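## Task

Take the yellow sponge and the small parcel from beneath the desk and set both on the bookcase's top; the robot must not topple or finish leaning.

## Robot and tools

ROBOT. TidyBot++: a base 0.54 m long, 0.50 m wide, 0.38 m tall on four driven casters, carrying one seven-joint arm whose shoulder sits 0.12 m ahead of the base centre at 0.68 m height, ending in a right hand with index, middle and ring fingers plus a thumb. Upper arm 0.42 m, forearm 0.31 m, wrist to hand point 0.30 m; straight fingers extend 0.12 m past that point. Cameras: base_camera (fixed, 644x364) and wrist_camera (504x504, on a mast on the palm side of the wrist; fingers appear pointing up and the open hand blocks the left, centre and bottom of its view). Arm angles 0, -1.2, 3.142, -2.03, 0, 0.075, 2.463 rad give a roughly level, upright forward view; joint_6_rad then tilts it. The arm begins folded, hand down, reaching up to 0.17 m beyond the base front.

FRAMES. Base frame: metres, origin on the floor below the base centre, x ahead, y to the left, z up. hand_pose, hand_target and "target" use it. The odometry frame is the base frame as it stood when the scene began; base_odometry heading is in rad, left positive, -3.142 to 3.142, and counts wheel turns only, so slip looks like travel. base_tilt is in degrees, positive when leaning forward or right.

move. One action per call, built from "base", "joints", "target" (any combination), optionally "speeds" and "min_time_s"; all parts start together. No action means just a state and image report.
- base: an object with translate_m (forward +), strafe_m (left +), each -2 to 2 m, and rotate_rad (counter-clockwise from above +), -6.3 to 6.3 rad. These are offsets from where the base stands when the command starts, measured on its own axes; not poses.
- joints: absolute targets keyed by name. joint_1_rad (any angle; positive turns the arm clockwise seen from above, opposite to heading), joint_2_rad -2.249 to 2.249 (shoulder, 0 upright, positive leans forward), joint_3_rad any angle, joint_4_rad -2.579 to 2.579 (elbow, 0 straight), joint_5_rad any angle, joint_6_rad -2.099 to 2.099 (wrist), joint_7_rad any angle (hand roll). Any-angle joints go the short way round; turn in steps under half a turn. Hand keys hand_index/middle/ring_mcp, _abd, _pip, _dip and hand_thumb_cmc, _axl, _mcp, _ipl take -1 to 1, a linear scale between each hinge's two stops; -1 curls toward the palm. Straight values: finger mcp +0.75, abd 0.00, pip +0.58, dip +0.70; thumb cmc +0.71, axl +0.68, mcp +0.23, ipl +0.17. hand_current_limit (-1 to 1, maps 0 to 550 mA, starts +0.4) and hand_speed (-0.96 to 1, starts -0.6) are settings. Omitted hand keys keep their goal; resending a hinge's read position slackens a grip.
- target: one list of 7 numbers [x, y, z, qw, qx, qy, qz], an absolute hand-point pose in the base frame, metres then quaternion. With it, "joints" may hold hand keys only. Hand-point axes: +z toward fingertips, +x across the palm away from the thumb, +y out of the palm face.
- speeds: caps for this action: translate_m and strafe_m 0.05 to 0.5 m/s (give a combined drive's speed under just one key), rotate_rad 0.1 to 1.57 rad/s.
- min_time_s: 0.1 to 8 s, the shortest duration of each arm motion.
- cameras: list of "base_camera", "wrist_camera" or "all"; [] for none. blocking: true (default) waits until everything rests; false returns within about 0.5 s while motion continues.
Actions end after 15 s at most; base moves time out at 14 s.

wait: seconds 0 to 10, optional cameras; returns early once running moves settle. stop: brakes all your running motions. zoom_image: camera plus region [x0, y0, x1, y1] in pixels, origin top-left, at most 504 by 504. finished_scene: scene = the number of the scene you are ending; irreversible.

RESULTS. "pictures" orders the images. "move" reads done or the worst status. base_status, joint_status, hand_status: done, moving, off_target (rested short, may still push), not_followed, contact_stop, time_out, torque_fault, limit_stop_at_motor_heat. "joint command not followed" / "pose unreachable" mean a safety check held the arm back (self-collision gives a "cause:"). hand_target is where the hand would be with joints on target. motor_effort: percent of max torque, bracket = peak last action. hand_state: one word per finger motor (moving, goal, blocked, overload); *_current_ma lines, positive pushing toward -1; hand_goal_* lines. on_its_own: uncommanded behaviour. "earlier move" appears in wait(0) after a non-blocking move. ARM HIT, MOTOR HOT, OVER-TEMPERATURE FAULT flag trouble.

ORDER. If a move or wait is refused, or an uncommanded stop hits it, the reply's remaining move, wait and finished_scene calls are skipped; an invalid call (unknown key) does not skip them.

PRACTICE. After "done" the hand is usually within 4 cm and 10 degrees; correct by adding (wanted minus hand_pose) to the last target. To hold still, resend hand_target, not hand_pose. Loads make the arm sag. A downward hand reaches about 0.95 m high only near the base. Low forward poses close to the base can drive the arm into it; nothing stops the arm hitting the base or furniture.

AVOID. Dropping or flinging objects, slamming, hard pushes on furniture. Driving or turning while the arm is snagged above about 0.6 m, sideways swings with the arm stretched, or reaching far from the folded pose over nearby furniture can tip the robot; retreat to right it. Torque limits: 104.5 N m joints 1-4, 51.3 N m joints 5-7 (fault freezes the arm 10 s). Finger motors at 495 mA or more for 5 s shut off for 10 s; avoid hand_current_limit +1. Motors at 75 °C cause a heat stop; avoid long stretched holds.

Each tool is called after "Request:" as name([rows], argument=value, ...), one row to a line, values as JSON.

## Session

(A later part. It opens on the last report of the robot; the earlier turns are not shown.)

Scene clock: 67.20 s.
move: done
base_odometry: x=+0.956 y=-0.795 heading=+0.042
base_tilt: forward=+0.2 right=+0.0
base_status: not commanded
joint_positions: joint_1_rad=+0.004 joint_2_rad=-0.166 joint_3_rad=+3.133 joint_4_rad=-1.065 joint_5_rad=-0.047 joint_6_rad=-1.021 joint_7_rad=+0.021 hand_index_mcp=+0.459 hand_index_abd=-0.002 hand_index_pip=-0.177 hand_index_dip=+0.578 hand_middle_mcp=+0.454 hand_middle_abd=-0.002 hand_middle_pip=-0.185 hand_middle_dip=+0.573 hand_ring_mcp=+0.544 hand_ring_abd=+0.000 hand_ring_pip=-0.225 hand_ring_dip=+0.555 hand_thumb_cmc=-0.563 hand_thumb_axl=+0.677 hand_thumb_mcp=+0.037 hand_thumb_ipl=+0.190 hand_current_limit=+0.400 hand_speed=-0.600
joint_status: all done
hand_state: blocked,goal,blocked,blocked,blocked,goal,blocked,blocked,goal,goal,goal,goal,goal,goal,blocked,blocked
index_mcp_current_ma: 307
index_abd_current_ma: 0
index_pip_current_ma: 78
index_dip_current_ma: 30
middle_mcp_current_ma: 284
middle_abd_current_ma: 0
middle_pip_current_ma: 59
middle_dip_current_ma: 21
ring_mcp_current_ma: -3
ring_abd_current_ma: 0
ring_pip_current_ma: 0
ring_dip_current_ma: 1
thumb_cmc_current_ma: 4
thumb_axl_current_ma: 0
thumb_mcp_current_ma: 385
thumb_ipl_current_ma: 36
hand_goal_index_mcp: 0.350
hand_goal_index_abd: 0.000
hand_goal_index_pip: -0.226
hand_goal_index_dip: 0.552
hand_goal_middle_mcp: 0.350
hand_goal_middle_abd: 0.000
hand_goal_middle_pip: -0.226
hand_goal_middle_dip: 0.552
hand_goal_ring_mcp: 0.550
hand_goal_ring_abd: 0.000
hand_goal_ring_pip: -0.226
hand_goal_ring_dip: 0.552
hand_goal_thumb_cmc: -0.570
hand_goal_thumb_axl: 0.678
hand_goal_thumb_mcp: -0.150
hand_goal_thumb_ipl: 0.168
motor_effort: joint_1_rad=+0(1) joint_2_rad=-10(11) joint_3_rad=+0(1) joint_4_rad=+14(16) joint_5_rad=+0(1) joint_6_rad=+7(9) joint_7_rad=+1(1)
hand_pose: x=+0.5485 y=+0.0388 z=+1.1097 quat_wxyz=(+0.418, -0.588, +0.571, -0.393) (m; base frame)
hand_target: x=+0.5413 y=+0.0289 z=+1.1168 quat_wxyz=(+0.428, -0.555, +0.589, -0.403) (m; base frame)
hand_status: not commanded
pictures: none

Request:
move(joints={"hand_index_mcp":0.5,"hand_middle_mcp":0.5,"hand_thumb_mcp":0.04,"hand_speed":-0.8})

Request:
move(joints={"hand_index_mcp":0.68,"hand_middle_mcp":0.68,"hand_ring_mcp":0.68,"hand_thumb_mcp":0.22,"hand_speed":-0.7})

Request:
move(joints={"joint_2_rad":-0.04,"joint_4_rad":-0.6,"joint_6_rad":-1.33,"hand_speed":-0.6}, min_time_s=2)

Request:
move(base={"translate_m":-0.4}, cameras=["all"])

Scene clock: 69.47 s.
move: done
base_odometry: x=+0.956 y=-0.795 heading=+0.042
base_tilt: forward=+0.2 right=-0.1
base_status: not commanded
joint_positions: joint_1_rad=+0.004 joint_2_rad=-0.166 joint_3_rad=+3.133 joint_4_rad=-1.070 joint_5_rad=-0.047 joint_6_rad=-1.021 joint_7_rad=+0.021 hand_index_mcp=+0.501 hand_index_abd=-0.002 hand_index_pip=-0.208 hand_index_dip=+0.564 hand_middle_mcp=+0.499 hand_middle_abd=-0.002 hand_middle_pip=-0.215 hand_middle_dip=+0.558 hand_ring_mcp=+0.544 hand_ring_abd=+0.000 hand_ring_pip=-0.225 hand_ring_dip=+0.555 hand_thumb_cmc=-0.568 hand_thumb_axl=+0.677 hand_thumb_mcp=+0.053 hand_thumb_ipl=+0.176 hand_current_limit=+0.400 hand_speed=-0.800
joint_status: all done
hand_state: goal,goal,goal,goal,goal,goal,goal,goal,goal,goal,goal,goal,goal,goal,goal,goal
index_mcp_current_ma: 0
index_abd_current_ma: 0
index_pip_current_ma: 16
index_dip_current_ma: 8
middle_mcp_current_ma: 0
middle_abd_current_ma: 0
middle_pip_current_ma: 7
middle_dip_current_ma: 3
ring_mcp_current_ma: -3
ring_abd_current_ma: 0
ring_pip_current_ma: 0
ring_dip_current_ma: 1
thumb_cmc_current_ma: 1
thumb_axl_current_ma: 0
thumb_mcp_current_ma: 14
thumb_ipl_current_ma: 7
hand_goal_index_mcp: 0.500
hand_goal_index_abd: 0.000
hand_goal_index_pip: -0.226
hand_goal_index_dip: 0.552
hand_goal_middle_mcp: 0.500
hand_goal_middle_abd: 0.000
hand_goal_middle_pip: -0.226
hand_goal_middle_dip: 0.552
hand_goal_ring_mcp: 0.550
hand_goal_ring_abd: 0.000
hand_goal_ring_pip: -0.226
hand_goal_ring_dip: 0.552
hand_goal_thumb_cmc: -0.570
hand_goal_thumb_axl: 0.678
hand_goal_thumb_mcp: 0.040
hand_goal_thumb_ipl: 0.168
motor_effort: joint_1_rad=-1(1) joint_2_rad=-10(10) joint_3_rad=+0(1) joint_4_rad=+15(15) joint_5_rad=+0(1) joint_6_rad=+8(8) joint_7_rad=+1(1)
hand_pose: x=+0.5484 y=+0.0388 z=+1.1074 quat_wxyz=(+0.417, -0.589, +0.572, -0.391) (m; base frame)
hand_target: x=+0.5413 y=+0.0289 z=+1.1168 quat_wxyz=(+0.428, -0.555, +0.589, -0.403) (m; base frame)
hand_status: not commanded
pictures: none

Scene clock: 70.13 s.
move: done
base_odometry: x=+0.956 y=-0.795 heading=+0.042
base_tilt: forward=+0.2 right=+0.0
base_status: not commanded
joint_positions: joint_1_rad=+0.004 joint_2_rad=-0.166 joint_3_rad=+3.133 joint_4_rad=-1.071 joint_5_rad=-0.047 joint_6_rad=-1.021 joint_7_rad=+0.021 hand_index_mcp=+0.663 hand_index_abd=-0.002 hand_index_pip=-0.224 hand_index_dip=+0.555 hand_middle_mcp=+0.662 hand_middle_abd=-0.002 hand_middle_pip=-0.224 hand_middle_dip=+0.555 hand_ring_mcp=+0.660 hand_ring_abd=+0.000 hand_ring_pip=-0.225 hand_ring_dip=+0.555 hand_thumb_cmc=-0.568 hand_thumb_axl=+0.677 hand_thumb_mcp=+0.215 hand_thumb_ipl=+0.170 hand_current_limit=+0.400 hand_speed=-0.700
joint_status: all done
hand_state: goal,goal,goal,goal,goal,goal,goal,goal,goal,goal,goal,goal,goal,goal,goal,goal
index_mcp_current_ma: -17
index_abd_current_ma: 0
index_pip_current_ma: 1
index_dip_current_ma: 1
middle_mcp_current_ma: -18
middle_abd_current_ma: 0
middle_pip_current_ma: 1
middle_dip_current_ma: 1
ring_mcp_current_ma: -20
ring_abd_current_ma: 0
ring_pip_current_ma: 0
ring_dip_current_ma: 1
thumb_cmc_current_ma: 0
thumb_axl_current_ma: 0
thumb_mcp_current_ma: -3
thumb_ipl_current_ma: 1
hand_goal_index_mcp: 0.680
hand_goal_index_abd: 0.000
hand_goal_index_pip: -0.226
hand_goal_index_dip: 0.552
hand_goal_middle_mcp: 0.680
hand_goal_middle_abd: 0.000
hand_goal_middle_pip: -0.226
hand_goal_middle_dip: 0.552
hand_goal_ring_mcp: 0.680
hand_goal_ring_abd: 0.000
hand_goal_ring_pip: -0.226
hand_goal_ring_dip: 0.552
hand_goal_thumb_cmc: -0.570
hand_goal_thumb_axl: 0.678
hand_goal_thumb_mcp: 0.220
hand_goal_thumb_ipl: 0.168
motor_effort: joint_1_rad=-1(1) joint_2_rad=-11(11) joint_3_rad=+0(1) joint_4_rad=+15(16) joint_5_rad=+0(1) joint_6_rad=+8(8) joint_7_rad=+1(1)
hand_pose: x=+0.5484 y=+0.0388 z=+1.1072 quat_wxyz=(+0.417, -0.589, +0.572, -0.391) (m; base frame)
hand_target: x=+0.5413 y=+0.0289 z=+1.1168 quat_wxyz=(+0.428, -0.555, +0.589, -0.403) (m; base frame)
hand_status: not commanded
pictures: none

Scene clock: 72.43 s.
move: done
base_odometry: x=+0.956 y=-0.795 heading=+0.042
base_tilt: forward=+0.2 right=+0.0
base_status: not commanded
joint_positions: joint_1_rad=+0.004 joint_2_rad=-0.070 joint_3_rad=+3.133 joint_4_rad=-0.641 joint_5_rad=-0.047 joint_6_rad=-1.273 joint_7_rad=+0.021 hand_index_mcp=+0.663 hand_index_abd=-0.002 hand_index_pip=-0.224 hand_index_dip=+0.555 hand_middle_mcp=+0.662 hand_middle_abd=-0.002 hand_middle_pip=-0.224 hand_middle_dip=+0.555 hand_ring_mcp=+0.660 hand_ring_abd=+0.000 hand_ring_pip=-0.225 hand_ring_dip=+0.555 hand_thumb_cmc=-0.568 hand_thumb_axl=+0.677 hand_thumb_mcp=+0.216 hand_thumb_ipl=+0.170 hand_current_limit=+0.400 hand_speed=-0.600
joint_status: all done
hand_state: goal,goal,goal,goal,goal,goal,goal,goal,goal,goal,goal,goal,goal,goal,goal,goal
index_mcp_current_ma: -17
index_abd_current_ma: 0
index_pip_current_ma: 1
index_dip_current_ma: 1
middle_mcp_current_ma: -18
middle_abd_current_ma: 0
middle_pip_current_ma: 0
middle_dip_current_ma: 1
ring_mcp_current_ma: -20
ring_abd_current_ma: 0
ring_pip_current_ma: 0
ring_dip_current_ma: 1
thumb_cmc_current_ma: 0
thumb_axl_current_ma: 0
thumb_mcp_current_ma: -3
thumb_ipl_current_ma: 1
hand_goal_index_mcp: 0.680
hand_goal_index_abd: 0.000
hand_goal_index_pip: -0.226
hand_goal_index_dip: 0.552
hand_goal_middle_mcp: 0.680
hand_goal_middle_abd: 0.000
hand_goal_middle_pip: -0.226
hand_goal_middle_dip: 0.552
hand_goal_ring_mcp: 0.680
hand_goal_ring_abd: 0.000
hand_goal_ring_pip: -0.226
hand_goal_ring_dip: 0.552
hand_goal_thumb_cmc: -0.570
hand_goal_thumb_axl: 0.678
hand_goal_thumb_mcp: 0.220
hand_goal_thumb_ipl: 0.168
motor_effort: joint_1_rad=-1(1) joint_2_rad=-10(11) joint_3_rad=-1(1) joint_4_rad=+12(17) joint_5_rad=+1(1) joint_6_rad=+8(9) joint_7_rad=+1(1)
hand_pose: x=+0.5254 y=+0.0390 z=+1.2028 quat_wxyz=(+0.439, -0.576, +0.550, -0.415) (m; base frame)
hand_target: x=+0.5292 y=+0.0289 z=+1.1947 quat_wxyz=(+0.426, -0.556, +0.590, -0.402) (m; base frame)
hand_status: not commanded
pictures: none

Scene clock: 74.67 s.
move: done
base_odometry: x=+0.556 y=-0.812 heading=+0.043
base_tilt: forward=+0.2 right=+0.0
base_status: done
joint_positions: joint_1_rad=+0.003 joint_2_rad=-0.046 joint_3_rad=+3.133 joint_4_rad=-0.634 joint_5_rad=-0.046 joint_6_rad=-1.278 joint_7_rad=+0.021 hand_index_mcp=+0.663 hand_index_abd=-0.002 hand_index_pip=-0.224 hand_index_dip=+0.555 hand_middle_mcp=+0.662 hand_middle_abd=-0.002 hand_middle_pip=-0.224 hand_middle_dip=+0.554 hand_ring_mcp=+0.661 hand_ring_abd=+0.000 hand_ring_pip=-0.225 hand_ring_dip=+0.555 hand_thumb_cmc=-0.570 hand_thumb_axl=+0.677 hand_thumb_mcp=+0.216 hand_thumb_ipl=+0.170 hand_current_limit=+0.400 hand_speed=-0.600
joint_status: not commanded
hand_state: goal,goal,goal,goal,goal,goal,goal,goal,goal,goal,goal,goal,goal,goal,goal,goal
index_mcp_current_ma: -16
index_abd_current_ma: 0
index_pip_current_ma: 0
index_dip_current_ma: 1
middle_mcp_current_ma: -17
middle_abd_current_ma: 0
middle_pip_current_ma: 0
middle_dip_current_ma: 1
ring_mcp_current_ma: -20
ring_abd_current_ma: 0
ring_pip_current_ma: 0
ring_dip_current_ma: 1
thumb_cmc_current_ma: 0
thumb_axl_current_ma: 0
thumb_mcp_current_ma: -2
thumb_ipl_current_ma: 1
hand_goal_index_mcp: 0.680
hand_goal_index_abd: 0.000
hand_goal_index_pip: -0.226
hand_goal_index_dip: 0.552
hand_goal_middle_mcp: 0.680
hand_goal_middle_abd: 0.000
hand_goal_middle_pip: -0.226
hand_goal_middle_dip: 0.552
hand_goal_ring_mcp: 0.680
hand_goal_ring_abd: 0.000
hand_goal_ring_pip: -0.226
hand_goal_ring_dip: 0.552
hand_goal_thumb_cmc: -0.570
hand_goal_thumb_axl: 0.678
hand_goal_thumb_mcp: 0.220
hand_goal_thumb_ipl: 0.168
motor_effort: joint_1_rad=-1(2) joint_2_rad=-11(15) joint_3_rad=+0(2) joint_4_rad=+12(14) joint_5_rad=+0(2) joint_6_rad=+9(9) joint_7_rad=+1(1)
hand_pose: x=+0.5362 y=+0.0389 z=+1.1950 quat_wxyz=(+0.433, -0.581, +0.555, -0.409) (m; base frame)
hand_target: x=+0.5292 y=+0.0289 z=+1.1947 quat_wxyz=(+0.426, -0.556, +0.590, -0.402) (m; base frame)
hand_status: not commanded
pictures: base_camera, wrist_camera
camera_calibration:
wrist_camera: T_world_to_cam=[[-0.276917, 0.774312, -0.568997, 0.825163], [-0.549647, 0.358066, 0.75477, -0.673766], [0.788166, 0.521756, 0.326444, -0.706703], [0, 0, 0, 1]] pos_world=[0.415167, -0.0289546, 1.20875]

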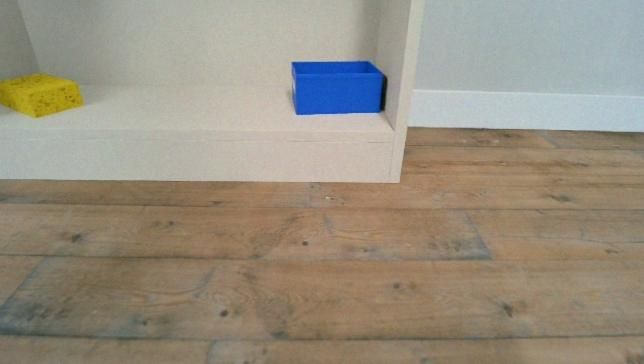

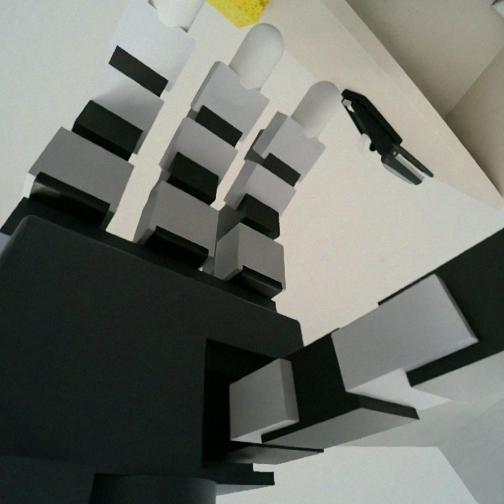

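Request:
move(base={"translate_m":-1.111,"strafe_m":1.061,"rotate_rad":1.637}, speeds={"translate_m":0.5,"rotate_rad":0.8}, joints={"joint_2_rad":0.02,"joint_4_rad":-2.055,"joint_6_rad":0.155,"hand_index_mcp":0.507,"hand_index_pip":-0.3,"hand_middle_mcp":0.507,"hand_middle_pip":-0.3,"hand_ring_mcp":0.6,"hand_thumb_mcp":0.056}, min_time_s=3)

Request:
move(base={"translate_m":0.58,"strafe_m":0.255}, speeds={"translate_m":0.35}, joints={"joint_1_rad":0,"joint_2_rad":1.73,"joint_3_rad":3.142,"joint_4_rad":-1.45,"joint_5_rad":0,"joint_6_rad":1.26,"joint_7_rad":-0.06}, min_time_s=2.5, cameras=["all"])

Request:
zoom_image(camera="base_camera", region=[250, 70, 370, 170])

Scene clock: 84.37 s.
move: done
base_odometry: x=-0.599 y=+0.201 heading=+1.681
base_tilt: forward=+0.2 right=+0.0
base_status: done
joint_positions: joint_1_rad=+0.000 joint_2_rad=-0.003 joint_3_rad=+3.134 joint_4_rad=-2.023 joint_5_rad=-0.045 joint_6_rad=+0.114 joint_7_rad=+0.021 hand_index_mcp=+0.504 hand_index_abd=-0.002 hand_index_pip=-0.297 hand_index_dip=+0.555 hand_middle_mcp=+0.504 hand_middle_abd=-0.002 hand_middle_pip=-0.298 hand_middle_dip=+0.554 hand_ring_mcp=+0.594 hand_ring_abd=+0.000 hand_ring_pip=-0.225 hand_ring_dip=+0.555 hand_thumb_cmc=-0.570 hand_thumb_axl=+0.677 hand_thumb_mcp=+0.057 hand_thumb_ipl=+0.170 hand_current_limit=+0.400 hand_speed=-0.600
joint_status: all done
hand_state: goal,goal,goal,goal,goal,goal,goal,goal,goal,goal,goal,goal,goal,goal,goal,goal
index_mcp_current_ma: -2
index_abd_current_ma: 0
index_pip_current_ma: 1
index_dip_current_ma: 1
middle_mcp_current_ma: -2
middle_abd_current_ma: 0
middle_pip_current_ma: 1
middle_dip_current_ma: 1
ring_mcp_current_ma: -3
ring_abd_current_ma: 0
ring_pip_current_ma: 0
ring_dip_current_ma: 1
thumb_cmc_current_ma: 0
thumb_axl_current_ma: 0
thumb_mcp_current_ma: 0
thumb_ipl_current_ma: 1
hand_goal_index_mcp: 0.508
hand_goal_index_abd: 0.000
hand_goal_index_pip: -0.300
hand_goal_index_dip: 0.552
hand_goal_middle_mcp: 0.508
hand_goal_middle_abd: 0.000
hand_goal_middle_pip: -0.300
hand_goal_middle_dip: 0.552
hand_goal_ring_mcp: 0.600
hand_goal_ring_abd: 0.000
hand_goal_ring_pip: -0.226
hand_goal_ring_dip: 0.552
hand_goal_thumb_cmc: -0.570
hand_goal_thumb_axl: 0.678
hand_goal_thumb_mcp: 0.056
hand_goal_thumb_ipl: 0.168
motor_effort: joint_1_rad=-1(3) joint_2_rad=-17(19) joint_3_rad=+0(3) joint_4_rad=+17(19) joint_5_rad=+1(2) joint_6_rad=+8(9) joint_7_rad=+1(2)
hand_pose: x=+0.6575 y=+0.0288 z=+0.7867 quat_wxyz=(+0.414, -0.571, +0.582, -0.404) (m; base frame)
hand_target: x=+0.6574 y=+0.0289 z=+0.7690 quat_wxyz=(+0.417, -0.562, +0.596, -0.393) (m; base frame)
hand_status: not commanded
pictures: none

Scene clock: 87.63 s.
move: done
base_odometry: x=-0.916 y=+0.749 heading=+1.681
base_tilt: forward=+0.2 right=+0.0
base_status: done
joint_positions: joint_1_rad=+0.000 joint_2_rad=+1.696 joint_3_rad=+3.134 joint_4_rad=-1.480 joint_5_rad=-0.045 joint_6_rad=+1.217 joint_7_rad=+0.021 hand_index_mcp=+0.503 hand_index_abd=-0.002 hand_index_pip=-0.297 hand_index_dip=+0.555 hand_middle_mcp=+0.503 hand_middle_abd=-0.002 hand_middle_pip=-0.298 hand_middle_dip=+0.554 hand_ring_mcp=+0.594 hand_ring_abd=+0.000 hand_ring_pip=-0.225 hand_ring_dip=+0.555 hand_thumb_cmc=-0.570 hand_thumb_axl=+0.677 hand_thumb_mcp=+0.057 hand_thumb_ipl=+0.170 hand_current_limit=+0.400 hand_speed=-0.600
joint_status: all done
hand_state: goal,goal,goal,goal,goal,goal,goal,goal,goal,goal,goal,goal,goal,goal,goal,goal
index_mcp_current_ma: -2
index_abd_current_ma: 0
index_pip_current_ma: 1
index_dip_current_ma: 1
middle_mcp_current_ma: -2
middle_abd_current_ma: 0
middle_pip_current_ma: 1
middle_dip_current_ma: 1
ring_mcp_current_ma: -3
ring_abd_current_ma: 0
ring_pip_current_ma: 0
ring_dip_current_ma: 1
thumb_cmc_current_ma: 0
thumb_axl_current_ma: 0
thumb_mcp_current_ma: 0
thumb_ipl_current_ma: 1
hand_goal_index_mcp: 0.508
hand_goal_index_abd: 0.000
hand_goal_index_pip: -0.300
hand_goal_index_dip: 0.552
hand_goal_middle_mcp: 0.508
hand_goal_middle_abd: 0.000
hand_goal_middle_pip: -0.300
hand_goal_middle_dip: 0.552
hand_goal_ring_mcp: 0.600
hand_goal_ring_abd: 0.000
hand_goal_ring_pip: -0.226
hand_goal_ring_dip: 0.552
hand_goal_thumb_cmc: -0.570
hand_goal_thumb_axl: 0.678
hand_goal_thumb_mcp: 0.056
hand_goal_thumb_ipl: 0.168
motor_effort: joint_1_rad=-1(2) joint_2_rad=-34(39) joint_3_rad=-1(2) joint_4_rad=+4(17) joint_5_rad=+1(2) joint_6_rad=+8(9) joint_7_rad=+1(2)
hand_pose: x=+0.7726 y=+0.0146 z=+0.1216 quat_wxyz=(+0.382, -0.579, +0.596, -0.405) (m; base frame)
hand_target: x=+0.7771 y=+0.0289 z=+0.1194 quat_wxyz=(+0.417, -0.562, +0.596, -0.393) (m; base frame)
hand_status: not commanded
pictures: base_camera, wrist_camera
camera_calibration:
wrist_camera: T_world_to_cam=[[-0.262032, 0.787213, -0.558242, 0.285777], [-0.442012, 0.416316, 0.794548, 0.186221], [0.857884, 0.454947, 0.23887, -0.572285], [0, 0, 0, 1]] pos_world=[0.648148, -0.0421348, 0.148273]

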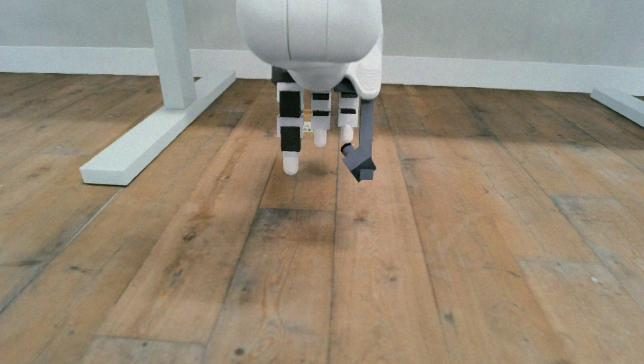

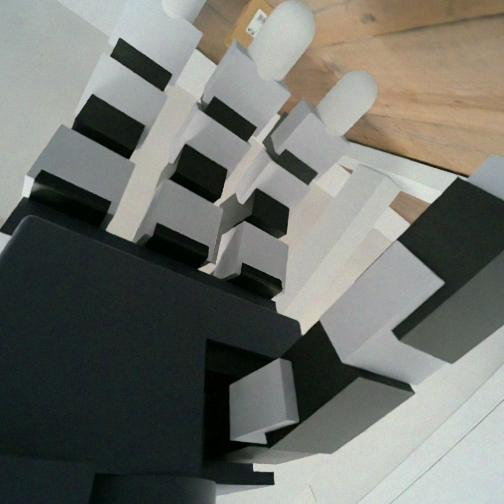

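Scaled by 4.200.

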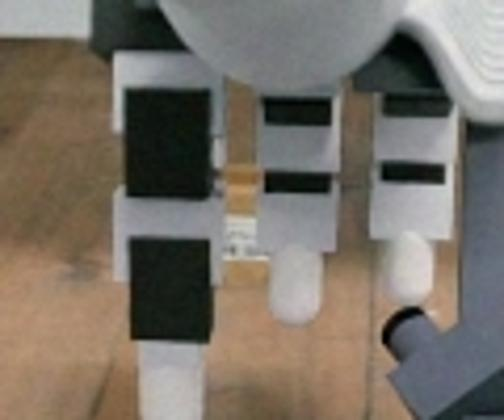

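Request:
move(base={"translate_m":0.262}, speeds={"translate_m":0.25}, cameras=["all"])

Request:
zoom_image(camera="base_camera", region=[240, 120, 360, 220])

Scene clock: 90.73 s.
move: done
base_odometry: x=-0.946 y=+1.010 heading=+1.682
base_tilt: forward=+0.2 right=+0.0
base_status: done
joint_positions: joint_1_rad=+0.000 joint_2_rad=+1.699 joint_3_rad=+3.134 joint_4_rad=-1.474 joint_5_rad=-0.045 joint_6_rad=+1.220 joint_7_rad=+0.021 hand_index_mcp=+0.503 hand_index_abd=-0.002 hand_index_pip=-0.297 hand_index_dip=+0.555 hand_middle_mcp=+0.503 hand_middle_abd=-0.002 hand_middle_pip=-0.298 hand_middle_dip=+0.554 hand_ring_mcp=+0.594 hand_ring_abd=+0.000 hand_ring_pip=-0.225 hand_ring_dip=+0.555 hand_thumb_cmc=-0.570 hand_thumb_axl=+0.677 hand_thumb_mcp=+0.057 hand_thumb_ipl=+0.170 hand_current_limit=+0.400 hand_speed=-0.600
joint_status: not commanded
hand_state: goal,goal,goal,goal,goal,goal,goal,goal,goal,goal,goal,goal,goal,goal,goal,goal
index_mcp_current_ma: -2
index_abd_current_ma: 0
index_pip_current_ma: 1
index_dip_current_ma: 1
middle_mcp_current_ma: -2
middle_abd_current_ma: 0
middle_pip_current_ma: 1
middle_dip_current_ma: 1
ring_mcp_current_ma: -3
ring_abd_current_ma: 0
ring_pip_current_ma: 0
ring_dip_current_ma: 1
thumb_cmc_current_ma: 0
thumb_axl_current_ma: 0
thumb_mcp_current_ma: 0
thumb_ipl_current_ma: 1
hand_goal_index_mcp: 0.508
hand_goal_index_abd: 0.000
hand_goal_index_pip: -0.300
hand_goal_index_dip: 0.552
hand_goal_middle_mcp: 0.508
hand_goal_middle_abd: 0.000
hand_goal_middle_pip: -0.300
hand_goal_middle_dip: 0.552
hand_goal_ring_mcp: 0.600
hand_goal_ring_abd: 0.000
hand_goal_ring_pip: -0.226
hand_goal_ring_dip: 0.552
hand_goal_thumb_cmc: -0.570
hand_goal_thumb_axl: 0.678
hand_goal_thumb_mcp: 0.056
hand_goal_thumb_ipl: 0.168
motor_effort: joint_1_rad=-1(3) joint_2_rad=-34(35) joint_3_rad=-1(2) joint_4_rad=+3(5) joint_5_rad=+1(1) joint_6_rad=+8(8) joint_7_rad=+0(1)
hand_pose: x=+0.7751 y=+0.0145 z=+0.1224 quat_wxyz=(+0.384, -0.577, +0.594, -0.407) (m; base frame)
hand_target: x=+0.7771 y=+0.0289 z=+0.1194 quat_wxyz=(+0.417, -0.562, +0.596, -0.393) (m; base frame)
hand_status: not commanded
pictures: base_camera, wrist_camera
camera_calibration:
wrist_camera: T_world_to_cam=[[-0.25781, 0.787105, -0.560356, 0.28385], [-0.447945, 0.416496, 0.791123, 0.19166], [0.856084, 0.454968, 0.245203, -0.57391], [0, 0, 0, 1]] pos_world=[0.650347, -0.0421347, 0.148154]

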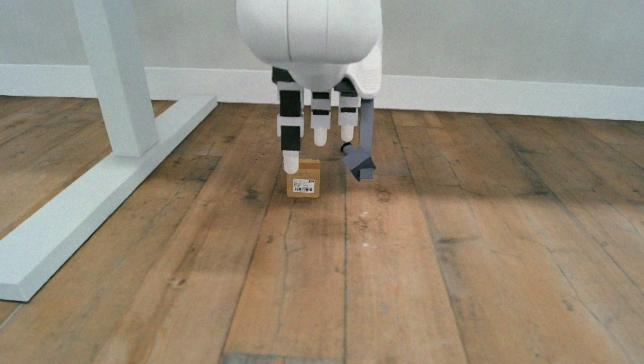

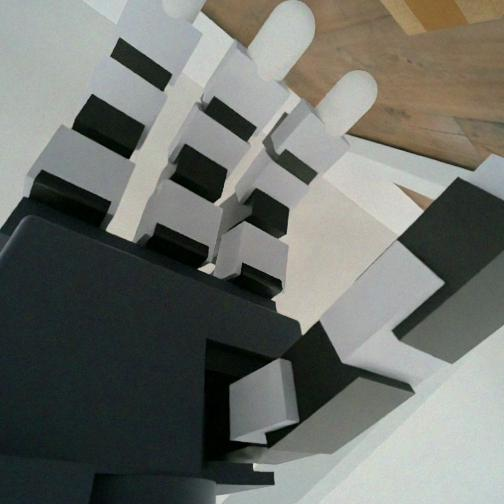

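Scaled by 4.200.

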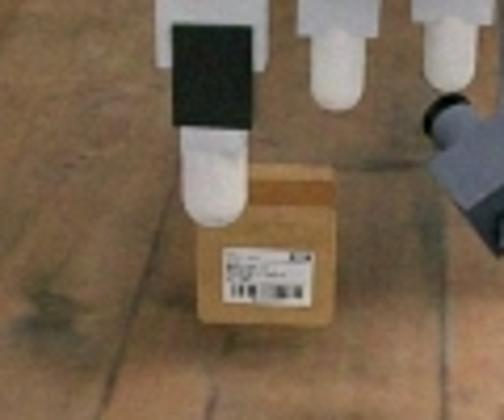

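Request:
move(base={"translate_m":0.008,"strafe_m":-0.006}, joints={"joint_2_rad":1.948,"joint_4_rad":-1.176,"joint_6_rad":1.25}, min_time_s=2.5, cameras=["all"])

Scene clock: 96.03 s.
move: done
base_odometry: x=-0.941 y=+1.019 heading=+1.683
base_tilt: forward=+0.2 right=+0.0
base_status: done
joint_positions: joint_1_rad=+0.000 joint_2_rad=+1.909 joint_3_rad=+3.134 joint_4_rad=-1.208 joint_5_rad=-0.045 joint_6_rad=+1.220 joint_7_rad=+0.021 hand_index_mcp=+0.503 hand_index_abd=-0.002 hand_index_pip=-0.297 hand_index_dip=+0.555 hand_middle_mcp=+0.503 hand_middle_abd=-0.002 hand_middle_pip=-0.298 hand_middle_dip=+0.554 hand_ring_mcp=+0.594 hand_ring_abd=+0.000 hand_ring_pip=-0.225 hand_ring_dip=+0.555 hand_thumb_cmc=-0.570 hand_thumb_axl=+0.677 hand_thumb_mcp=+0.057 hand_thumb_ipl=+0.170 hand_current_limit=+0.400 hand_speed=-0.600
joint_status: all done
hand_state: goal,goal,goal,goal,goal,goal,goal,goal,goal,goal,goal,goal,goal,goal,goal,goal
index_mcp_current_ma: -2
index_abd_current_ma: 0
index_pip_current_ma: 1
index_dip_current_ma: 1
middle_mcp_current_ma: -2
middle_abd_current_ma: 0
middle_pip_current_ma: 1
middle_dip_current_ma: 1
ring_mcp_current_ma: -3
ring_abd_current_ma: 0
ring_pip_current_ma: 0
ring_dip_current_ma: 1
thumb_cmc_current_ma: 0
thumb_axl_current_ma: 0
thumb_mcp_current_ma: 0
thumb_ipl_current_ma: 1
hand_goal_index_mcp: 0.508
hand_goal_index_abd: 0.000
hand_goal_index_pip: -0.300
hand_goal_index_dip: 0.552
hand_goal_middle_mcp: 0.508
hand_goal_middle_abd: 0.000
hand_goal_middle_pip: -0.300
hand_goal_middle_dip: 0.552
hand_goal_ring_mcp: 0.600
hand_goal_ring_abd: 0.000
hand_goal_ring_pip: -0.226
hand_goal_ring_dip: 0.552
hand_goal_thumb_cmc: -0.570
hand_goal_thumb_axl: 0.678
hand_goal_thumb_mcp: 0.056
hand_goal_thumb_ipl: 0.168
motor_effort: joint_1_rad=-1(3) joint_2_rad=-33(36) joint_3_rad=-1(2) joint_4_rad=+4(5) joint_5_rad=+1(1) joint_6_rad=+8(9) joint_7_rad=+1(1)
hand_pose: x=+0.7824 y=+0.0132 z=+0.0505 quat_wxyz=(+0.400, -0.565, +0.584, -0.424) (m; base frame)
hand_target: x=+0.7785 y=+0.0290 z=+0.0428 quat_wxyz=(+0.431, -0.553, +0.586, -0.406) (m; base frame)
hand_status: not commanded
pictures: base_camera, wrist_camera
camera_calibration:
wrist_camera: T_world_to_cam=[[-0.223998, 0.787574, -0.574066, 0.220722], [-0.490008, 0.418157, 0.764877, 0.286706], [0.842447, 0.452628, 0.292251, -0.553644], [0, 0, 0, 1]] pos_world=[0.656345, -0.0431276, 0.0692176]

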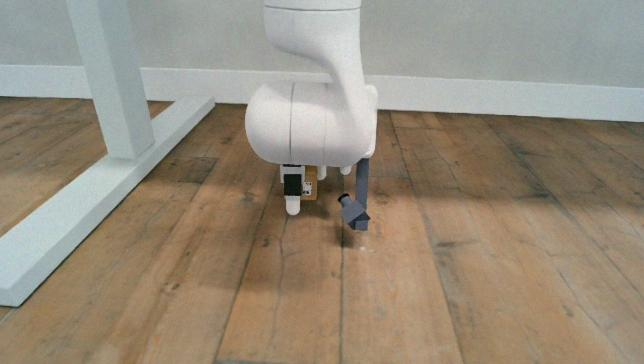

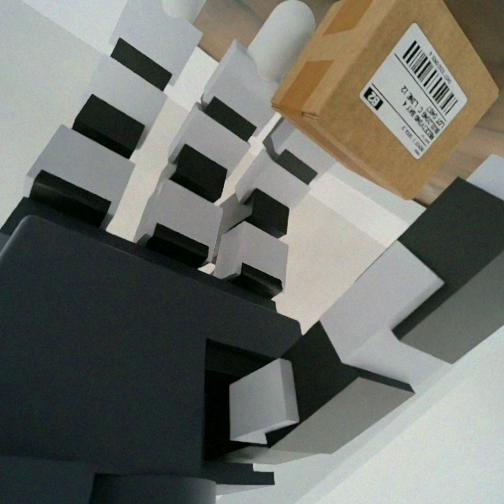

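Request:
move(joints={"hand_index_mcp":0.33,"hand_middle_mcp":0.33,"hand_thumb_mcp":-0.17}, cameras=["all"])

Scene clock: 97.27 s.
move: off_target
base_odometry: x=-0.941 y=+1.019 heading=+1.683
base_tilt: forward=+0.2 right=+0.0
base_status: not commanded
joint_positions: joint_1_rad=+0.000 joint_2_rad=+1.909 joint_3_rad=+3.134 joint_4_rad=-1.207 joint_5_rad=-0.045 joint_6_rad=+1.220 joint_7_rad=+0.021 hand_index_mcp=+0.341 hand_index_abd=-0.002 hand_index_pip=-0.292 hand_index_dip=+0.556 hand_middle_mcp=+0.336 hand_middle_abd=-0.002 hand_middle_pip=-0.294 hand_middle_dip=+0.555 hand_ring_mcp=+0.594 hand_ring_abd=+0.000 hand_ring_pip=-0.225 hand_ring_dip=+0.555 hand_thumb_cmc=-0.567 hand_thumb_axl=+0.678 hand_thumb_mcp=-0.107 hand_thumb_ipl=+0.181 hand_current_limit=+0.400 hand_speed=-0.600
joint_status: hand_thumb_mcp off_target (ended at -0.107, target -0.170); the others done
hand_state: goal,goal,goal,goal,goal,goal,goal,goal,goal,goal,goal,goal,goal,goal,blocked,goal
index_mcp_current_ma: 9
index_abd_current_ma: 0
index_pip_current_ma: 5
index_dip_current_ma: 2
middle_mcp_current_ma: 3
middle_abd_current_ma: 0
middle_pip_current_ma: 3
middle_dip_current_ma: 1
ring_mcp_current_ma: -3
ring_abd_current_ma: 0
ring_pip_current_ma: 0
ring_dip_current_ma: 1
thumb_cmc_current_ma: 1
thumb_axl_current_ma: 0
thumb_mcp_current_ma: 174
thumb_ipl_current_ma: 15
hand_goal_index_mcp: 0.330
hand_goal_index_abd: 0.000
hand_goal_index_pip: -0.300
hand_goal_index_dip: 0.552
hand_goal_middle_mcp: 0.330
hand_goal_middle_abd: 0.000
hand_goal_middle_pip: -0.300
hand_goal_middle_dip: 0.552
hand_goal_ring_mcp: 0.600
hand_goal_ring_abd: 0.000
hand_goal_ring_pip: -0.226
hand_goal_ring_dip: 0.552
hand_goal_thumb_cmc: -0.570
hand_goal_thumb_axl: 0.678
hand_goal_thumb_mcp: -0.170
hand_goal_thumb_ipl: 0.168
motor_effort: joint_1_rad=-1(1) joint_2_rad=-33(34) joint_3_rad=-1(1) joint_4_rad=+4(5) joint_5_rad=+1(1) joint_6_rad=+8(9) joint_7_rad=+1(1)
hand_pose: x=+0.7827 y=+0.0132 z=+0.0506 quat_wxyz=(+0.400, -0.565, +0.584, -0.424) (m; base frame)
hand_target: x=+0.7785 y=+0.0290 z=+0.0428 quat_wxyz=(+0.431, -0.553, +0.586, -0.406) (m; base frame)
hand_status: not commanded
pictures: base_camera, wrist_camera
camera_calibration:
wrist_camera: T_world_to_cam=[[-0.223713, 0.78755, -0.574211, 0.220588], [-0.490406, 0.418179, 0.76461, 0.287085], [0.842291, 0.45265, 0.292667, -0.553738], [0, 0, 0, 1]] pos_world=[0.656545, -0.0431276, 0.0692163]

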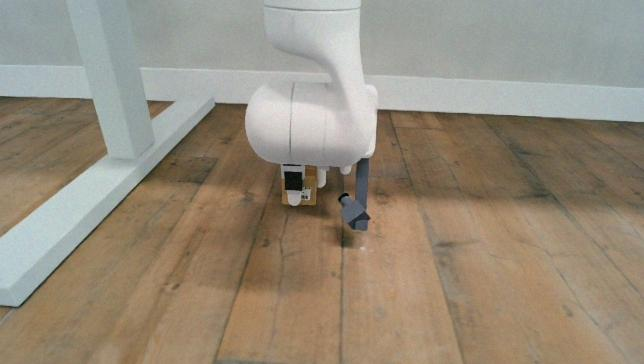

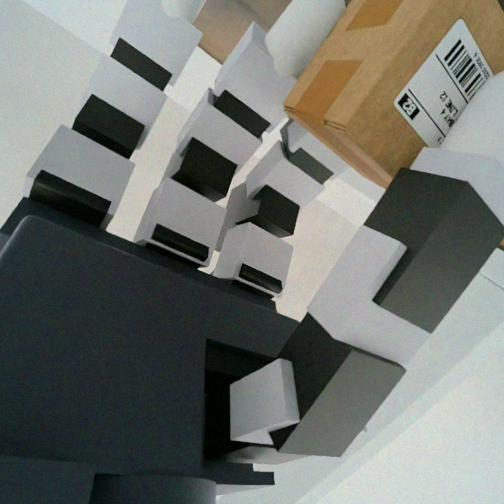

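Request:
move(joints={"hand_index_mcp":0.2,"hand_middle_mcp":0.2,"hand_thumb_mcp":-0.3})

Request:
move(joints={"joint_2_rad":1.62,"joint_4_rad":-1.55,"joint_6_rad":1.3}, min_time_s=2.5, cameras=["all"])

Scene clock: 98.47 s.
move: off_target
base_odometry: x=-0.941 y=+1.019 heading=+1.683
base_tilt: forward=+0.2 right=+0.0
base_status: not commanded
joint_positions: joint_1_rad=+0.000 joint_2_rad=+1.909 joint_3_rad=+3.134 joint_4_rad=-1.204 joint_5_rad=-0.045 joint_6_rad=+1.222 joint_7_rad=+0.021 hand_index_mcp=+0.306 hand_index_abd=-0.004 hand_index_pip=-0.269 hand_index_dip=+0.565 hand_middle_mcp=+0.283 hand_middle_abd=-0.002 hand_middle_pip=-0.273 hand_middle_dip=+0.565 hand_ring_mcp=+0.594 hand_ring_abd=+0.000 hand_ring_pip=-0.225 hand_ring_dip=+0.555 hand_thumb_cmc=-0.552 hand_thumb_axl=+0.684 hand_thumb_mcp=-0.112 hand_thumb_ipl=+0.203 hand_current_limit=+0.400 hand_speed=-0.600
joint_status: hand_index_mcp off_target (ended at +0.306, target +0.200); hand_middle_mcp off_target (ended at +0.283, target +0.200); hand_thumb_mcp off_target (ended at -0.112, target -0.300)
hand_state: blocked,goal,blocked,goal,blocked,goal,blocked,goal,goal,goal,goal,goal,goal,goal,blocked,blocked
index_mcp_current_ma: 293
index_abd_current_ma: -1
index_pip_current_ma: 38
index_dip_current_ma: 10
middle_mcp_current_ma: 198
middle_abd_current_ma: 0
middle_pip_current_ma: 31
middle_dip_current_ma: 9
ring_mcp_current_ma: -3
ring_abd_current_ma: 0
ring_pip_current_ma: 0
ring_dip_current_ma: 1
thumb_cmc_current_ma: 16
thumb_axl_current_ma: 4
thumb_mcp_current_ma: 385
thumb_ipl_current_ma: 74
hand_goal_index_mcp: 0.200
hand_goal_index_abd: 0.000
hand_goal_index_pip: -0.300
hand_goal_index_dip: 0.552
hand_goal_middle_mcp: 0.200
hand_goal_middle_abd: 0.000
hand_goal_middle_pip: -0.300
hand_goal_middle_dip: 0.552
hand_goal_ring_mcp: 0.600
hand_goal_ring_abd: 0.000
hand_goal_ring_pip: -0.226
hand_goal_ring_dip: 0.552
hand_goal_thumb_cmc: -0.570
hand_goal_thumb_axl: 0.678
hand_goal_thumb_mcp: -0.300
hand_goal_thumb_ipl: 0.168
motor_effort: joint_1_rad=+0(1) joint_2_rad=-33(33) joint_3_rad=-1(1) joint_4_rad=+4(5) joint_5_rad=+1(1) joint_6_rad=+8(8) joint_7_rad=+1(1)
hand_pose: x=+0.7845 y=+0.0132 z=+0.0517 quat_wxyz=(+0.401, -0.564, +0.583, -0.425) (m; base frame)
hand_target: x=+0.7785 y=+0.0290 z=+0.0428 quat_wxyz=(+0.431, -0.553, +0.586, -0.406) (m; base frame)
hand_status: not commanded
pictures: none

Scene clock: 101.30 s.
move: done
base_odometry: x=-0.941 y=+1.019 heading=+1.683
base_tilt: forward=+0.2 right=+0.0
base_status: not commanded
joint_positions: joint_1_rad=+0.000 joint_2_rad=+1.691 joint_3_rad=+3.134 joint_4_rad=-1.527 joint_5_rad=-0.045 joint_6_rad=+1.256 joint_7_rad=+0.020 hand_index_mcp=+0.301 hand_index_abd=-0.005 hand_index_pip=-0.262 hand_index_dip=+0.571 hand_middle_mcp=+0.281 hand_middle_abd=-0.002 hand_middle_pip=-0.273 hand_middle_dip=+0.565 hand_ring_mcp=+0.594 hand_ring_abd=+0.000 hand_ring_pip=-0.225 hand_ring_dip=+0.555 hand_thumb_cmc=-0.550 hand_thumb_axl=+0.685 hand_thumb_mcp=-0.112 hand_thumb_ipl=+0.203 hand_current_limit=+0.400 hand_speed=-0.600
joint_status: all done
hand_state: blocked,goal,blocked,goal,blocked,goal,blocked,goal,goal,goal,goal,goal,goal,goal,blocked,blocked
index_mcp_current_ma: 272
index_abd_current_ma: -2
index_pip_current_ma: 53
index_dip_current_ma: 18
middle_mcp_current_ma: 193
middle_abd_current_ma: 0
middle_pip_current_ma: 31
middle_dip_current_ma: 10
ring_mcp_current_ma: -3
ring_abd_current_ma: 0
ring_pip_current_ma: 0
ring_dip_current_ma: 1
thumb_cmc_current_ma: 19
thumb_axl_current_ma: 5
thumb_mcp_current_ma: 385
thumb_ipl_current_ma: 74
hand_goal_index_mcp: 0.200
hand_goal_index_abd: 0.000
hand_goal_index_pip: -0.300
hand_goal_index_dip: 0.552
hand_goal_middle_mcp: 0.200
hand_goal_middle_abd: 0.000
hand_goal_middle_pip: -0.300
hand_goal_middle_dip: 0.552
hand_goal_ring_mcp: 0.600
hand_goal_ring_abd: 0.000
hand_goal_ring_pip: -0.226
hand_goal_ring_dip: 0.552
hand_goal_thumb_cmc: -0.570
hand_goal_thumb_axl: 0.678
hand_goal_thumb_mcp: -0.300
hand_goal_thumb_ipl: 0.168
motor_effort: joint_1_rad=-1(1) joint_2_rad=-34(34) joint_3_rad=-1(1) joint_4_rad=+3(5) joint_5_rad=+1(1) joint_6_rad=+9(9) joint_7_rad=+0(1)
hand_pose: x=+0.7592 y=+0.0138 z=+0.1239 quat_wxyz=(+0.381, -0.579, +0.596, -0.405) (m; base frame)
hand_target: x=+0.7938 y=+0.0289 z=+0.1782 quat_wxyz=(+0.432, -0.552, +0.586, -0.407) (m; base frame)
hand_status: not commanded
pictures: base_camera, wrist_camera
camera_calibration:
wrist_camera: T_world_to_cam=[[-0.262646, 0.786849, -0.558468, 0.284599], [-0.439554, 0.417674, 0.795198, 0.176877], [0.858958, 0.454333, 0.236163, -0.561441], [0, 0, 0, 1]] pos_world=[0.63475, -0.0427321, 0.150878]

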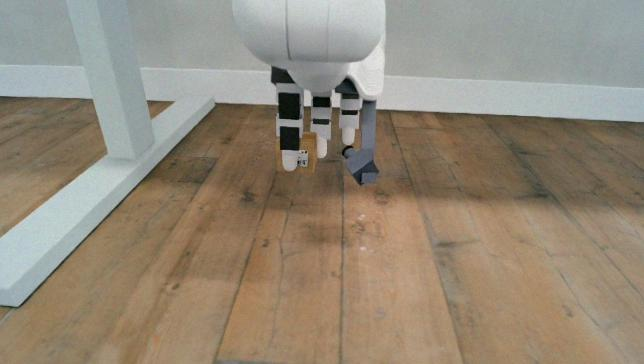

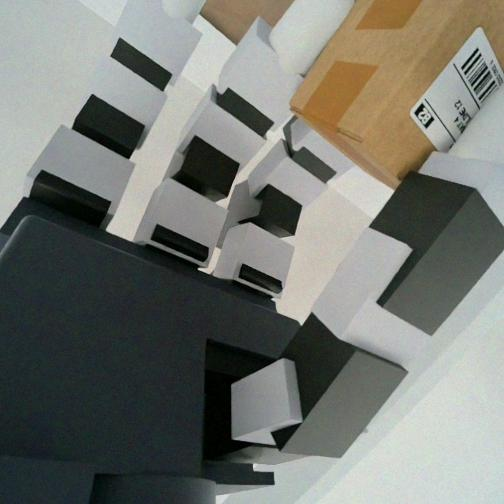

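Request:
zoom_image(camera="base_camera", region=[250, 110, 370, 200])

Scaled by 4.200.

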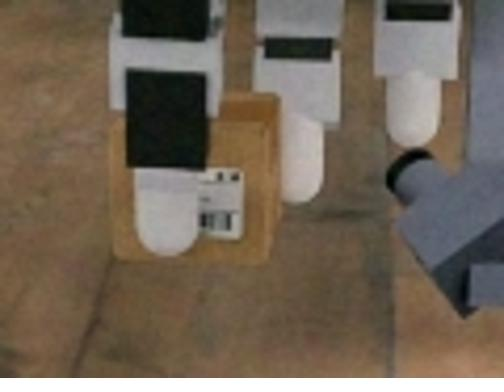

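Request:
move(base={"translate_m":-0.6}, speeds={"translate_m":0.35})

Request:
move(base={"translate_m":-1.230,"strafe_m":-1.194,"rotate_rad":-1.641}, speeds={"translate_m":0.45,"rotate_rad":0.7}, joints={"joint_2_rad":0.02,"joint_4_rad":-2.055,"joint_6_rad":0.155}, min_time_s=3.5, cameras=["all"])

Scene clock: 107.93 s.
move: done
base_odometry: x=-0.874 y=+0.422 heading=+1.682
base_tilt: forward=+0.2 right=+0.0
base_status: done
joint_positions: joint_1_rad=+0.000 joint_2_rad=+1.685 joint_3_rad=+3.134 joint_4_rad=-1.532 joint_5_rad=-0.045 joint_6_rad=+1.258 joint_7_rad=+0.020 hand_index_mcp=+0.301 hand_index_abd=-0.006 hand_index_pip=-0.261 hand_index_dip=+0.572 hand_middle_mcp=+0.280 hand_middle_abd=-0.002 hand_middle_pip=-0.273 hand_middle_dip=+0.565 hand_ring_mcp=+0.594 hand_ring_abd=+0.000 hand_ring_pip=-0.225 hand_ring_dip=+0.555 hand_thumb_cmc=-0.549 hand_thumb_axl=+0.685 hand_thumb_mcp=-0.112 hand_thumb_ipl=+0.203 hand_current_limit=+0.400 hand_speed=-0.600
joint_status: not commanded
hand_state: blocked,goal,blocked,goal,blocked,goal,blocked,goal,goal,goal,goal,goal,blocked,goal,blocked,blocked
index_mcp_current_ma: 269
index_abd_current_ma: -2
index_pip_current_ma: 54
index_dip_current_ma: 19
middle_mcp_current_ma: 188
middle_abd_current_ma: 0
middle_pip_current_ma: 31
middle_dip_current_ma: 10
ring_mcp_current_ma: -3
ring_abd_current_ma: 0
ring_pip_current_ma: 0
ring_dip_current_ma: 1
thumb_cmc_current_ma: 21
thumb_axl_current_ma: 5
thumb_mcp_current_ma: 385
thumb_ipl_current_ma: 74
hand_goal_index_mcp: 0.200
hand_goal_index_abd: 0.000
hand_goal_index_pip: -0.300
hand_goal_index_dip: 0.552
hand_goal_middle_mcp: 0.200
hand_goal_middle_abd: 0.000
hand_goal_middle_pip: -0.300
hand_goal_middle_dip: 0.552
hand_goal_ring_mcp: 0.600
hand_goal_ring_abd: 0.000
hand_goal_ring_pip: -0.226
hand_goal_ring_dip: 0.552
hand_goal_thumb_cmc: -0.570
hand_goal_thumb_axl: 0.678
hand_goal_thumb_mcp: -0.300
hand_goal_thumb_ipl: 0.168
motor_effort: joint_1_rad=+0(2) joint_2_rad=-34(35) joint_3_rad=-1(2) joint_4_rad=+3(5) joint_5_rad=+1(1) joint_6_rad=+8(9) joint_7_rad=+1(1)
hand_pose: x=+0.7606 y=+0.0143 z=+0.1273 quat_wxyz=(+0.382, -0.579, +0.595, -0.406) (m; base frame)
hand_target: x=+0.7938 y=+0.0289 z=+0.1782 quat_wxyz=(+0.432, -0.552, +0.586, -0.407) (m; base frame)
hand_status: not commanded
pictures: none

Scene clock: 112.83 s.
move: done
base_odometry: x=+0.450 y=-0.667 heading=+0.041
base_tilt: forward=+0.2 right=+0.0
base_status: done
joint_positions: joint_1_rad=+0.002 joint_2_rad=+0.065 joint_3_rad=+3.136 joint_4_rad=-2.025 joint_5_rad=-0.045 joint_6_rad=+0.207 joint_7_rad=+0.020 hand_index_mcp=+0.301 hand_index_abd=-0.006 hand_index_pip=-0.261 hand_index_dip=+0.572 hand_middle_mcp=+0.279 hand_middle_abd=-0.003 hand_middle_pip=-0.273 hand_middle_dip=+0.565 hand_ring_mcp=+0.594 hand_ring_abd=+0.000 hand_ring_pip=-0.225 hand_ring_dip=+0.555 hand_thumb_cmc=-0.548 hand_thumb_axl=+0.686 hand_thumb_mcp=-0.112 hand_thumb_ipl=+0.203 hand_current_limit=+0.400 hand_speed=-0.600
joint_status: all done
hand_state: blocked,goal,blocked,goal,blocked,goal,blocked,goal,goal,goal,goal,goal,blocked,goal,blocked,blocked
index_mcp_current_ma: 269
index_abd_current_ma: -2
index_pip_current_ma: 55
index_dip_current_ma: 19
middle_mcp_current_ma: 185
middle_abd_current_ma: -1
middle_pip_current_ma: 31
middle_dip_current_ma: 10
ring_mcp_current_ma: -3
ring_abd_current_ma: 0
ring_pip_current_ma: 0
ring_dip_current_ma: 1
thumb_cmc_current_ma: 23
thumb_axl_current_ma: 6
thumb_mcp_current_ma: 385
thumb_ipl_current_ma: 74
hand_goal_index_mcp: 0.200
hand_goal_index_abd: 0.000
hand_goal_index_pip: -0.300
hand_goal_index_dip: 0.552
hand_goal_middle_mcp: 0.200
hand_goal_middle_abd: 0.000
hand_goal_middle_pip: -0.300
hand_goal_middle_dip: 0.552
hand_goal_ring_mcp: 0.600
hand_goal_ring_abd: 0.000
hand_goal_ring_pip: -0.226
hand_goal_ring_dip: 0.552
hand_goal_thumb_cmc: -0.570
hand_goal_thumb_axl: 0.678
hand_goal_thumb_mcp: -0.300
hand_goal_thumb_ipl: 0.168
motor_effort: joint_1_rad=-1(6) joint_2_rad=-19(37) joint_3_rad=+0(4) joint_4_rad=+16(18) joint_5_rad=+1(1) joint_6_rad=+9(10) joint_7_rad=+0(1)
hand_pose: x=+0.6804 y=+0.0253 z=+0.7730 quat_wxyz=(+0.420, -0.564, +0.579, -0.413) (m; base frame)
hand_target: x=+0.6574 y=+0.0289 z=+0.7690 quat_wxyz=(+0.417, -0.562, +0.596, -0.393) (m; base frame)
hand_status: not commanded
pictures: base_camera, wrist_camera
camera_calibration:
wrist_camera: T_world_to_cam=[[-0.238127, 0.798822, -0.55243, 0.595769], [-0.513486, 0.379249, 0.769741, -0.30786], [0.824395, 0.466961, 0.319875, -0.693759], [0, 0, 0, 1]] pos_world=[0.555718, -0.0351993, 0.788009]

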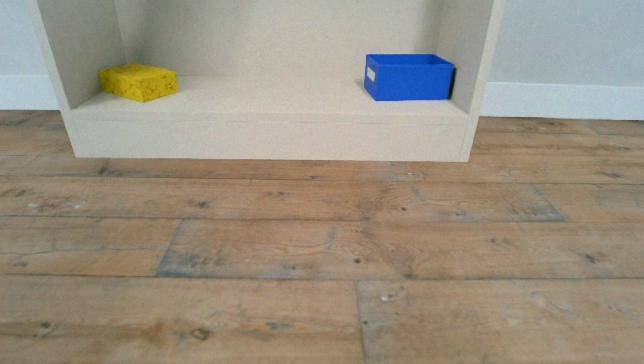

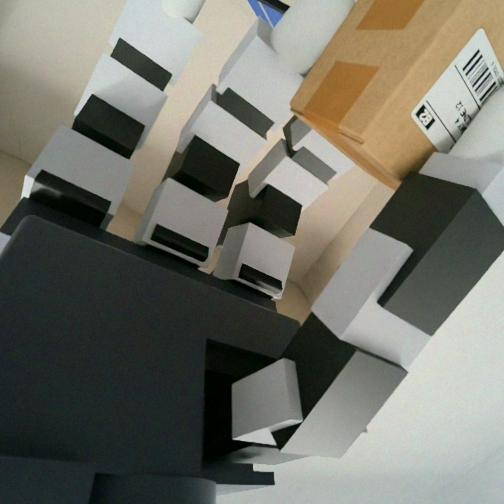

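Request:
move(joints={"joint_2_rad":-0.04,"joint_4_rad":-0.6,"joint_6_rad":-1.30}, min_time_s=2.5, cameras=["wrist_camera"])

Scene clock: 117.33 s.
move: done
base_odometry: x=+0.450 y=-0.667 heading=+0.041
base_tilt: forward=+0.2 right=+0.0
base_status: not commanded
joint_positions: joint_1_rad=+0.002 joint_2_rad=-0.002 joint_3_rad=+3.136 joint_4_rad=-0.643 joint_5_rad=-0.045 joint_6_rad=-1.246 joint_7_rad=+0.020 hand_index_mcp=+0.301 hand_index_abd=-0.006 hand_index_pip=-0.261 hand_index_dip=+0.572 hand_middle_mcp=+0.279 hand_middle_abd=-0.003 hand_middle_pip=-0.273 hand_middle_dip=+0.565 hand_ring_mcp=+0.594 hand_ring_abd=+0.000 hand_ring_pip=-0.225 hand_ring_dip=+0.555 hand_thumb_cmc=-0.548 hand_thumb_axl=+0.686 hand_thumb_mcp=-0.112 hand_thumb_ipl=+0.203 hand_current_limit=+0.400 hand_speed=-0.600
joint_status: all done
hand_state: blocked,goal,blocked,goal,blocked,goal,blocked,goal,goal,goal,goal,goal,blocked,goal,blocked,blocked
index_mcp_current_ma: 269
index_abd_current_ma: -2
index_pip_current_ma: 55
index_dip_current_ma: 19
middle_mcp_current_ma: 185
middle_abd_current_ma: -1
middle_pip_current_ma: 31
middle_dip_current_ma: 10
ring_mcp_current_ma: -3
ring_abd_current_ma: 0
ring_pip_current_ma: 0
ring_dip_current_ma: 1
thumb_cmc_current_ma: 23
thumb_axl_current_ma: 6
thumb_mcp_current_ma: 385
thumb_ipl_current_ma: 74
hand_goal_index_mcp: 0.200
hand_goal_index_abd: 0.000
hand_goal_index_pip: -0.300
hand_goal_index_dip: 0.552
hand_goal_middle_mcp: 0.200
hand_goal_middle_abd: 0.000
hand_goal_middle_pip: -0.300
hand_goal_middle_dip: 0.552
hand_goal_ring_mcp: 0.600
hand_goal_ring_abd: 0.000
hand_goal_ring_pip: -0.226
hand_goal_ring_dip: 0.552
hand_goal_thumb_cmc: -0.570
hand_goal_thumb_axl: 0.678
hand_goal_thumb_mcp: -0.300
hand_goal_thumb_ipl: 0.168
motor_effort: joint_1_rad=-1(1) joint_2_rad=-13(22) joint_3_rad=+0(1) joint_4_rad=+12(19) joint_5_rad=+0(1) joint_6_rad=+9(10) joint_7_rad=+1(1)
hand_pose: x=+0.5650 y=+0.0381 z=+1.1804 quat_wxyz=(+0.427, -0.584, +0.561, -0.403) (m; base frame)
hand_target: x=+0.5343 y=+0.0289 z=+1.2026 quat_wxyz=(+0.435, -0.549, +0.584, -0.410) (m; base frame)
hand_status: not commanded
pictures: wrist_camera
camera_calibration:
wrist_camera: T_world_to_cam=[[-0.286552, 0.776286, -0.561488, 0.821884], [-0.532537, 0.358129, 0.766908, -0.670565], [0.796425, 0.518772, 0.310778, -0.710371], [0, 0, 0, 1]] pos_world=[0.444169, -0.0293471, 1.19651]

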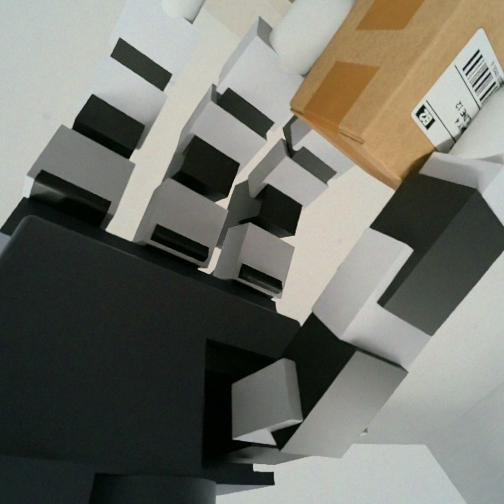

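Request:
move(base={"translate_m":0.499}, speeds={"translate_m":0.25}, cameras=["all"])

Scene clock: 120.87 s.
move: done
base_odometry: x=+0.949 y=-0.647 heading=+0.040
base_tilt: forward=+0.2 right=+0.0
base_status: done
joint_positions: joint_1_rad=+0.002 joint_2_rad=-0.016 joint_3_rad=+3.136 joint_4_rad=-0.640 joint_5_rad=-0.045 joint_6_rad=-1.249 joint_7_rad=+0.020 hand_index_mcp=+0.300 hand_index_abd=-0.006 hand_index_pip=-0.261 hand_index_dip=+0.572 hand_middle_mcp=+0.279 hand_middle_abd=-0.003 hand_middle_pip=-0.273 hand_middle_dip=+0.565 hand_ring_mcp=+0.594 hand_ring_abd=+0.000 hand_ring_pip=-0.225 hand_ring_dip=+0.555 hand_thumb_cmc=-0.548 hand_thumb_axl=+0.686 hand_thumb_mcp=-0.112 hand_thumb_ipl=+0.203 hand_current_limit=+0.400 hand_speed=-0.600
joint_status: not commanded
hand_state: blocked,goal,blocked,goal,blocked,goal,blocked,goal,goal,goal,goal,goal,blocked,goal,blocked,blocked
index_mcp_current_ma: 268
index_abd_current_ma: -2
index_pip_current_ma: 55
index_dip_current_ma: 19
middle_mcp_current_ma: 184
middle_abd_current_ma: -1
middle_pip_current_ma: 31
middle_dip_current_ma: 10
ring_mcp_current_ma: -3
ring_abd_current_ma: 0
ring_pip_current_ma: 0
ring_dip_current_ma: 1
thumb_cmc_current_ma: 23
thumb_axl_current_ma: 6
thumb_mcp_current_ma: 385
thumb_ipl_current_ma: 74
hand_goal_index_mcp: 0.200
hand_goal_index_abd: 0.000
hand_goal_index_pip: -0.300
hand_goal_index_dip: 0.552
hand_goal_middle_mcp: 0.200
hand_goal_middle_abd: 0.000
hand_goal_middle_pip: -0.300
hand_goal_middle_dip: 0.552
hand_goal_ring_mcp: 0.600
hand_goal_ring_abd: 0.000
hand_goal_ring_pip: -0.226
hand_goal_ring_dip: 0.552
hand_goal_thumb_cmc: -0.570
hand_goal_thumb_axl: 0.678
hand_goal_thumb_mcp: -0.300
hand_goal_thumb_ipl: 0.168
motor_effort: joint_1_rad=+0(2) joint_2_rad=-12(16) joint_3_rad=-1(1) joint_4_rad=+12(14) joint_5_rad=+0(1) joint_6_rad=+9(9) joint_7_rad=+1(1)
hand_pose: x=+0.5572 y=+0.0381 z=+1.1871 quat_wxyz=(+0.431, -0.581, +0.558, -0.407) (m; base frame)
hand_target: x=+0.5343 y=+0.0289 z=+1.2026 quat_wxyz=(+0.435, -0.549, +0.584, -0.410) (m; base frame)
hand_status: not commanded
pictures: base_camera, wrist_camera
camera_calibration:
wrist_camera: T_world_to_cam=[[-0.278784, 0.776222, -0.565472, 0.823889], [-0.543229, 0.358103, 0.759384, -0.665081], [0.791948, 0.518885, 0.321834, -0.716934], [0, 0, 0, 1]] pos_world=[0.436169, -0.0293474, 1.20167]

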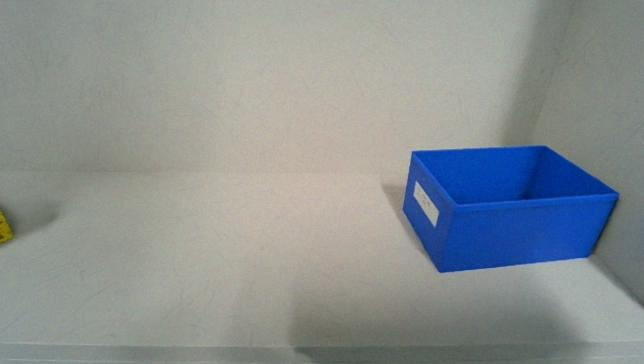

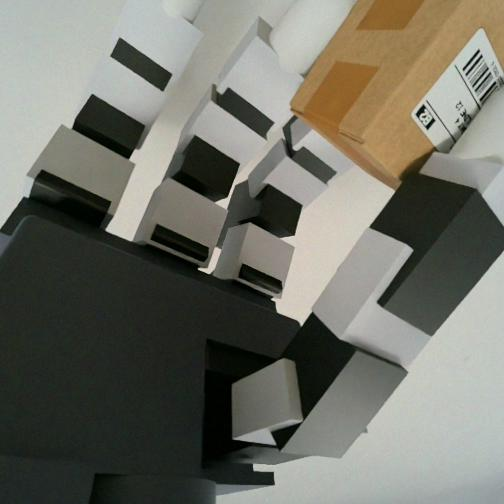

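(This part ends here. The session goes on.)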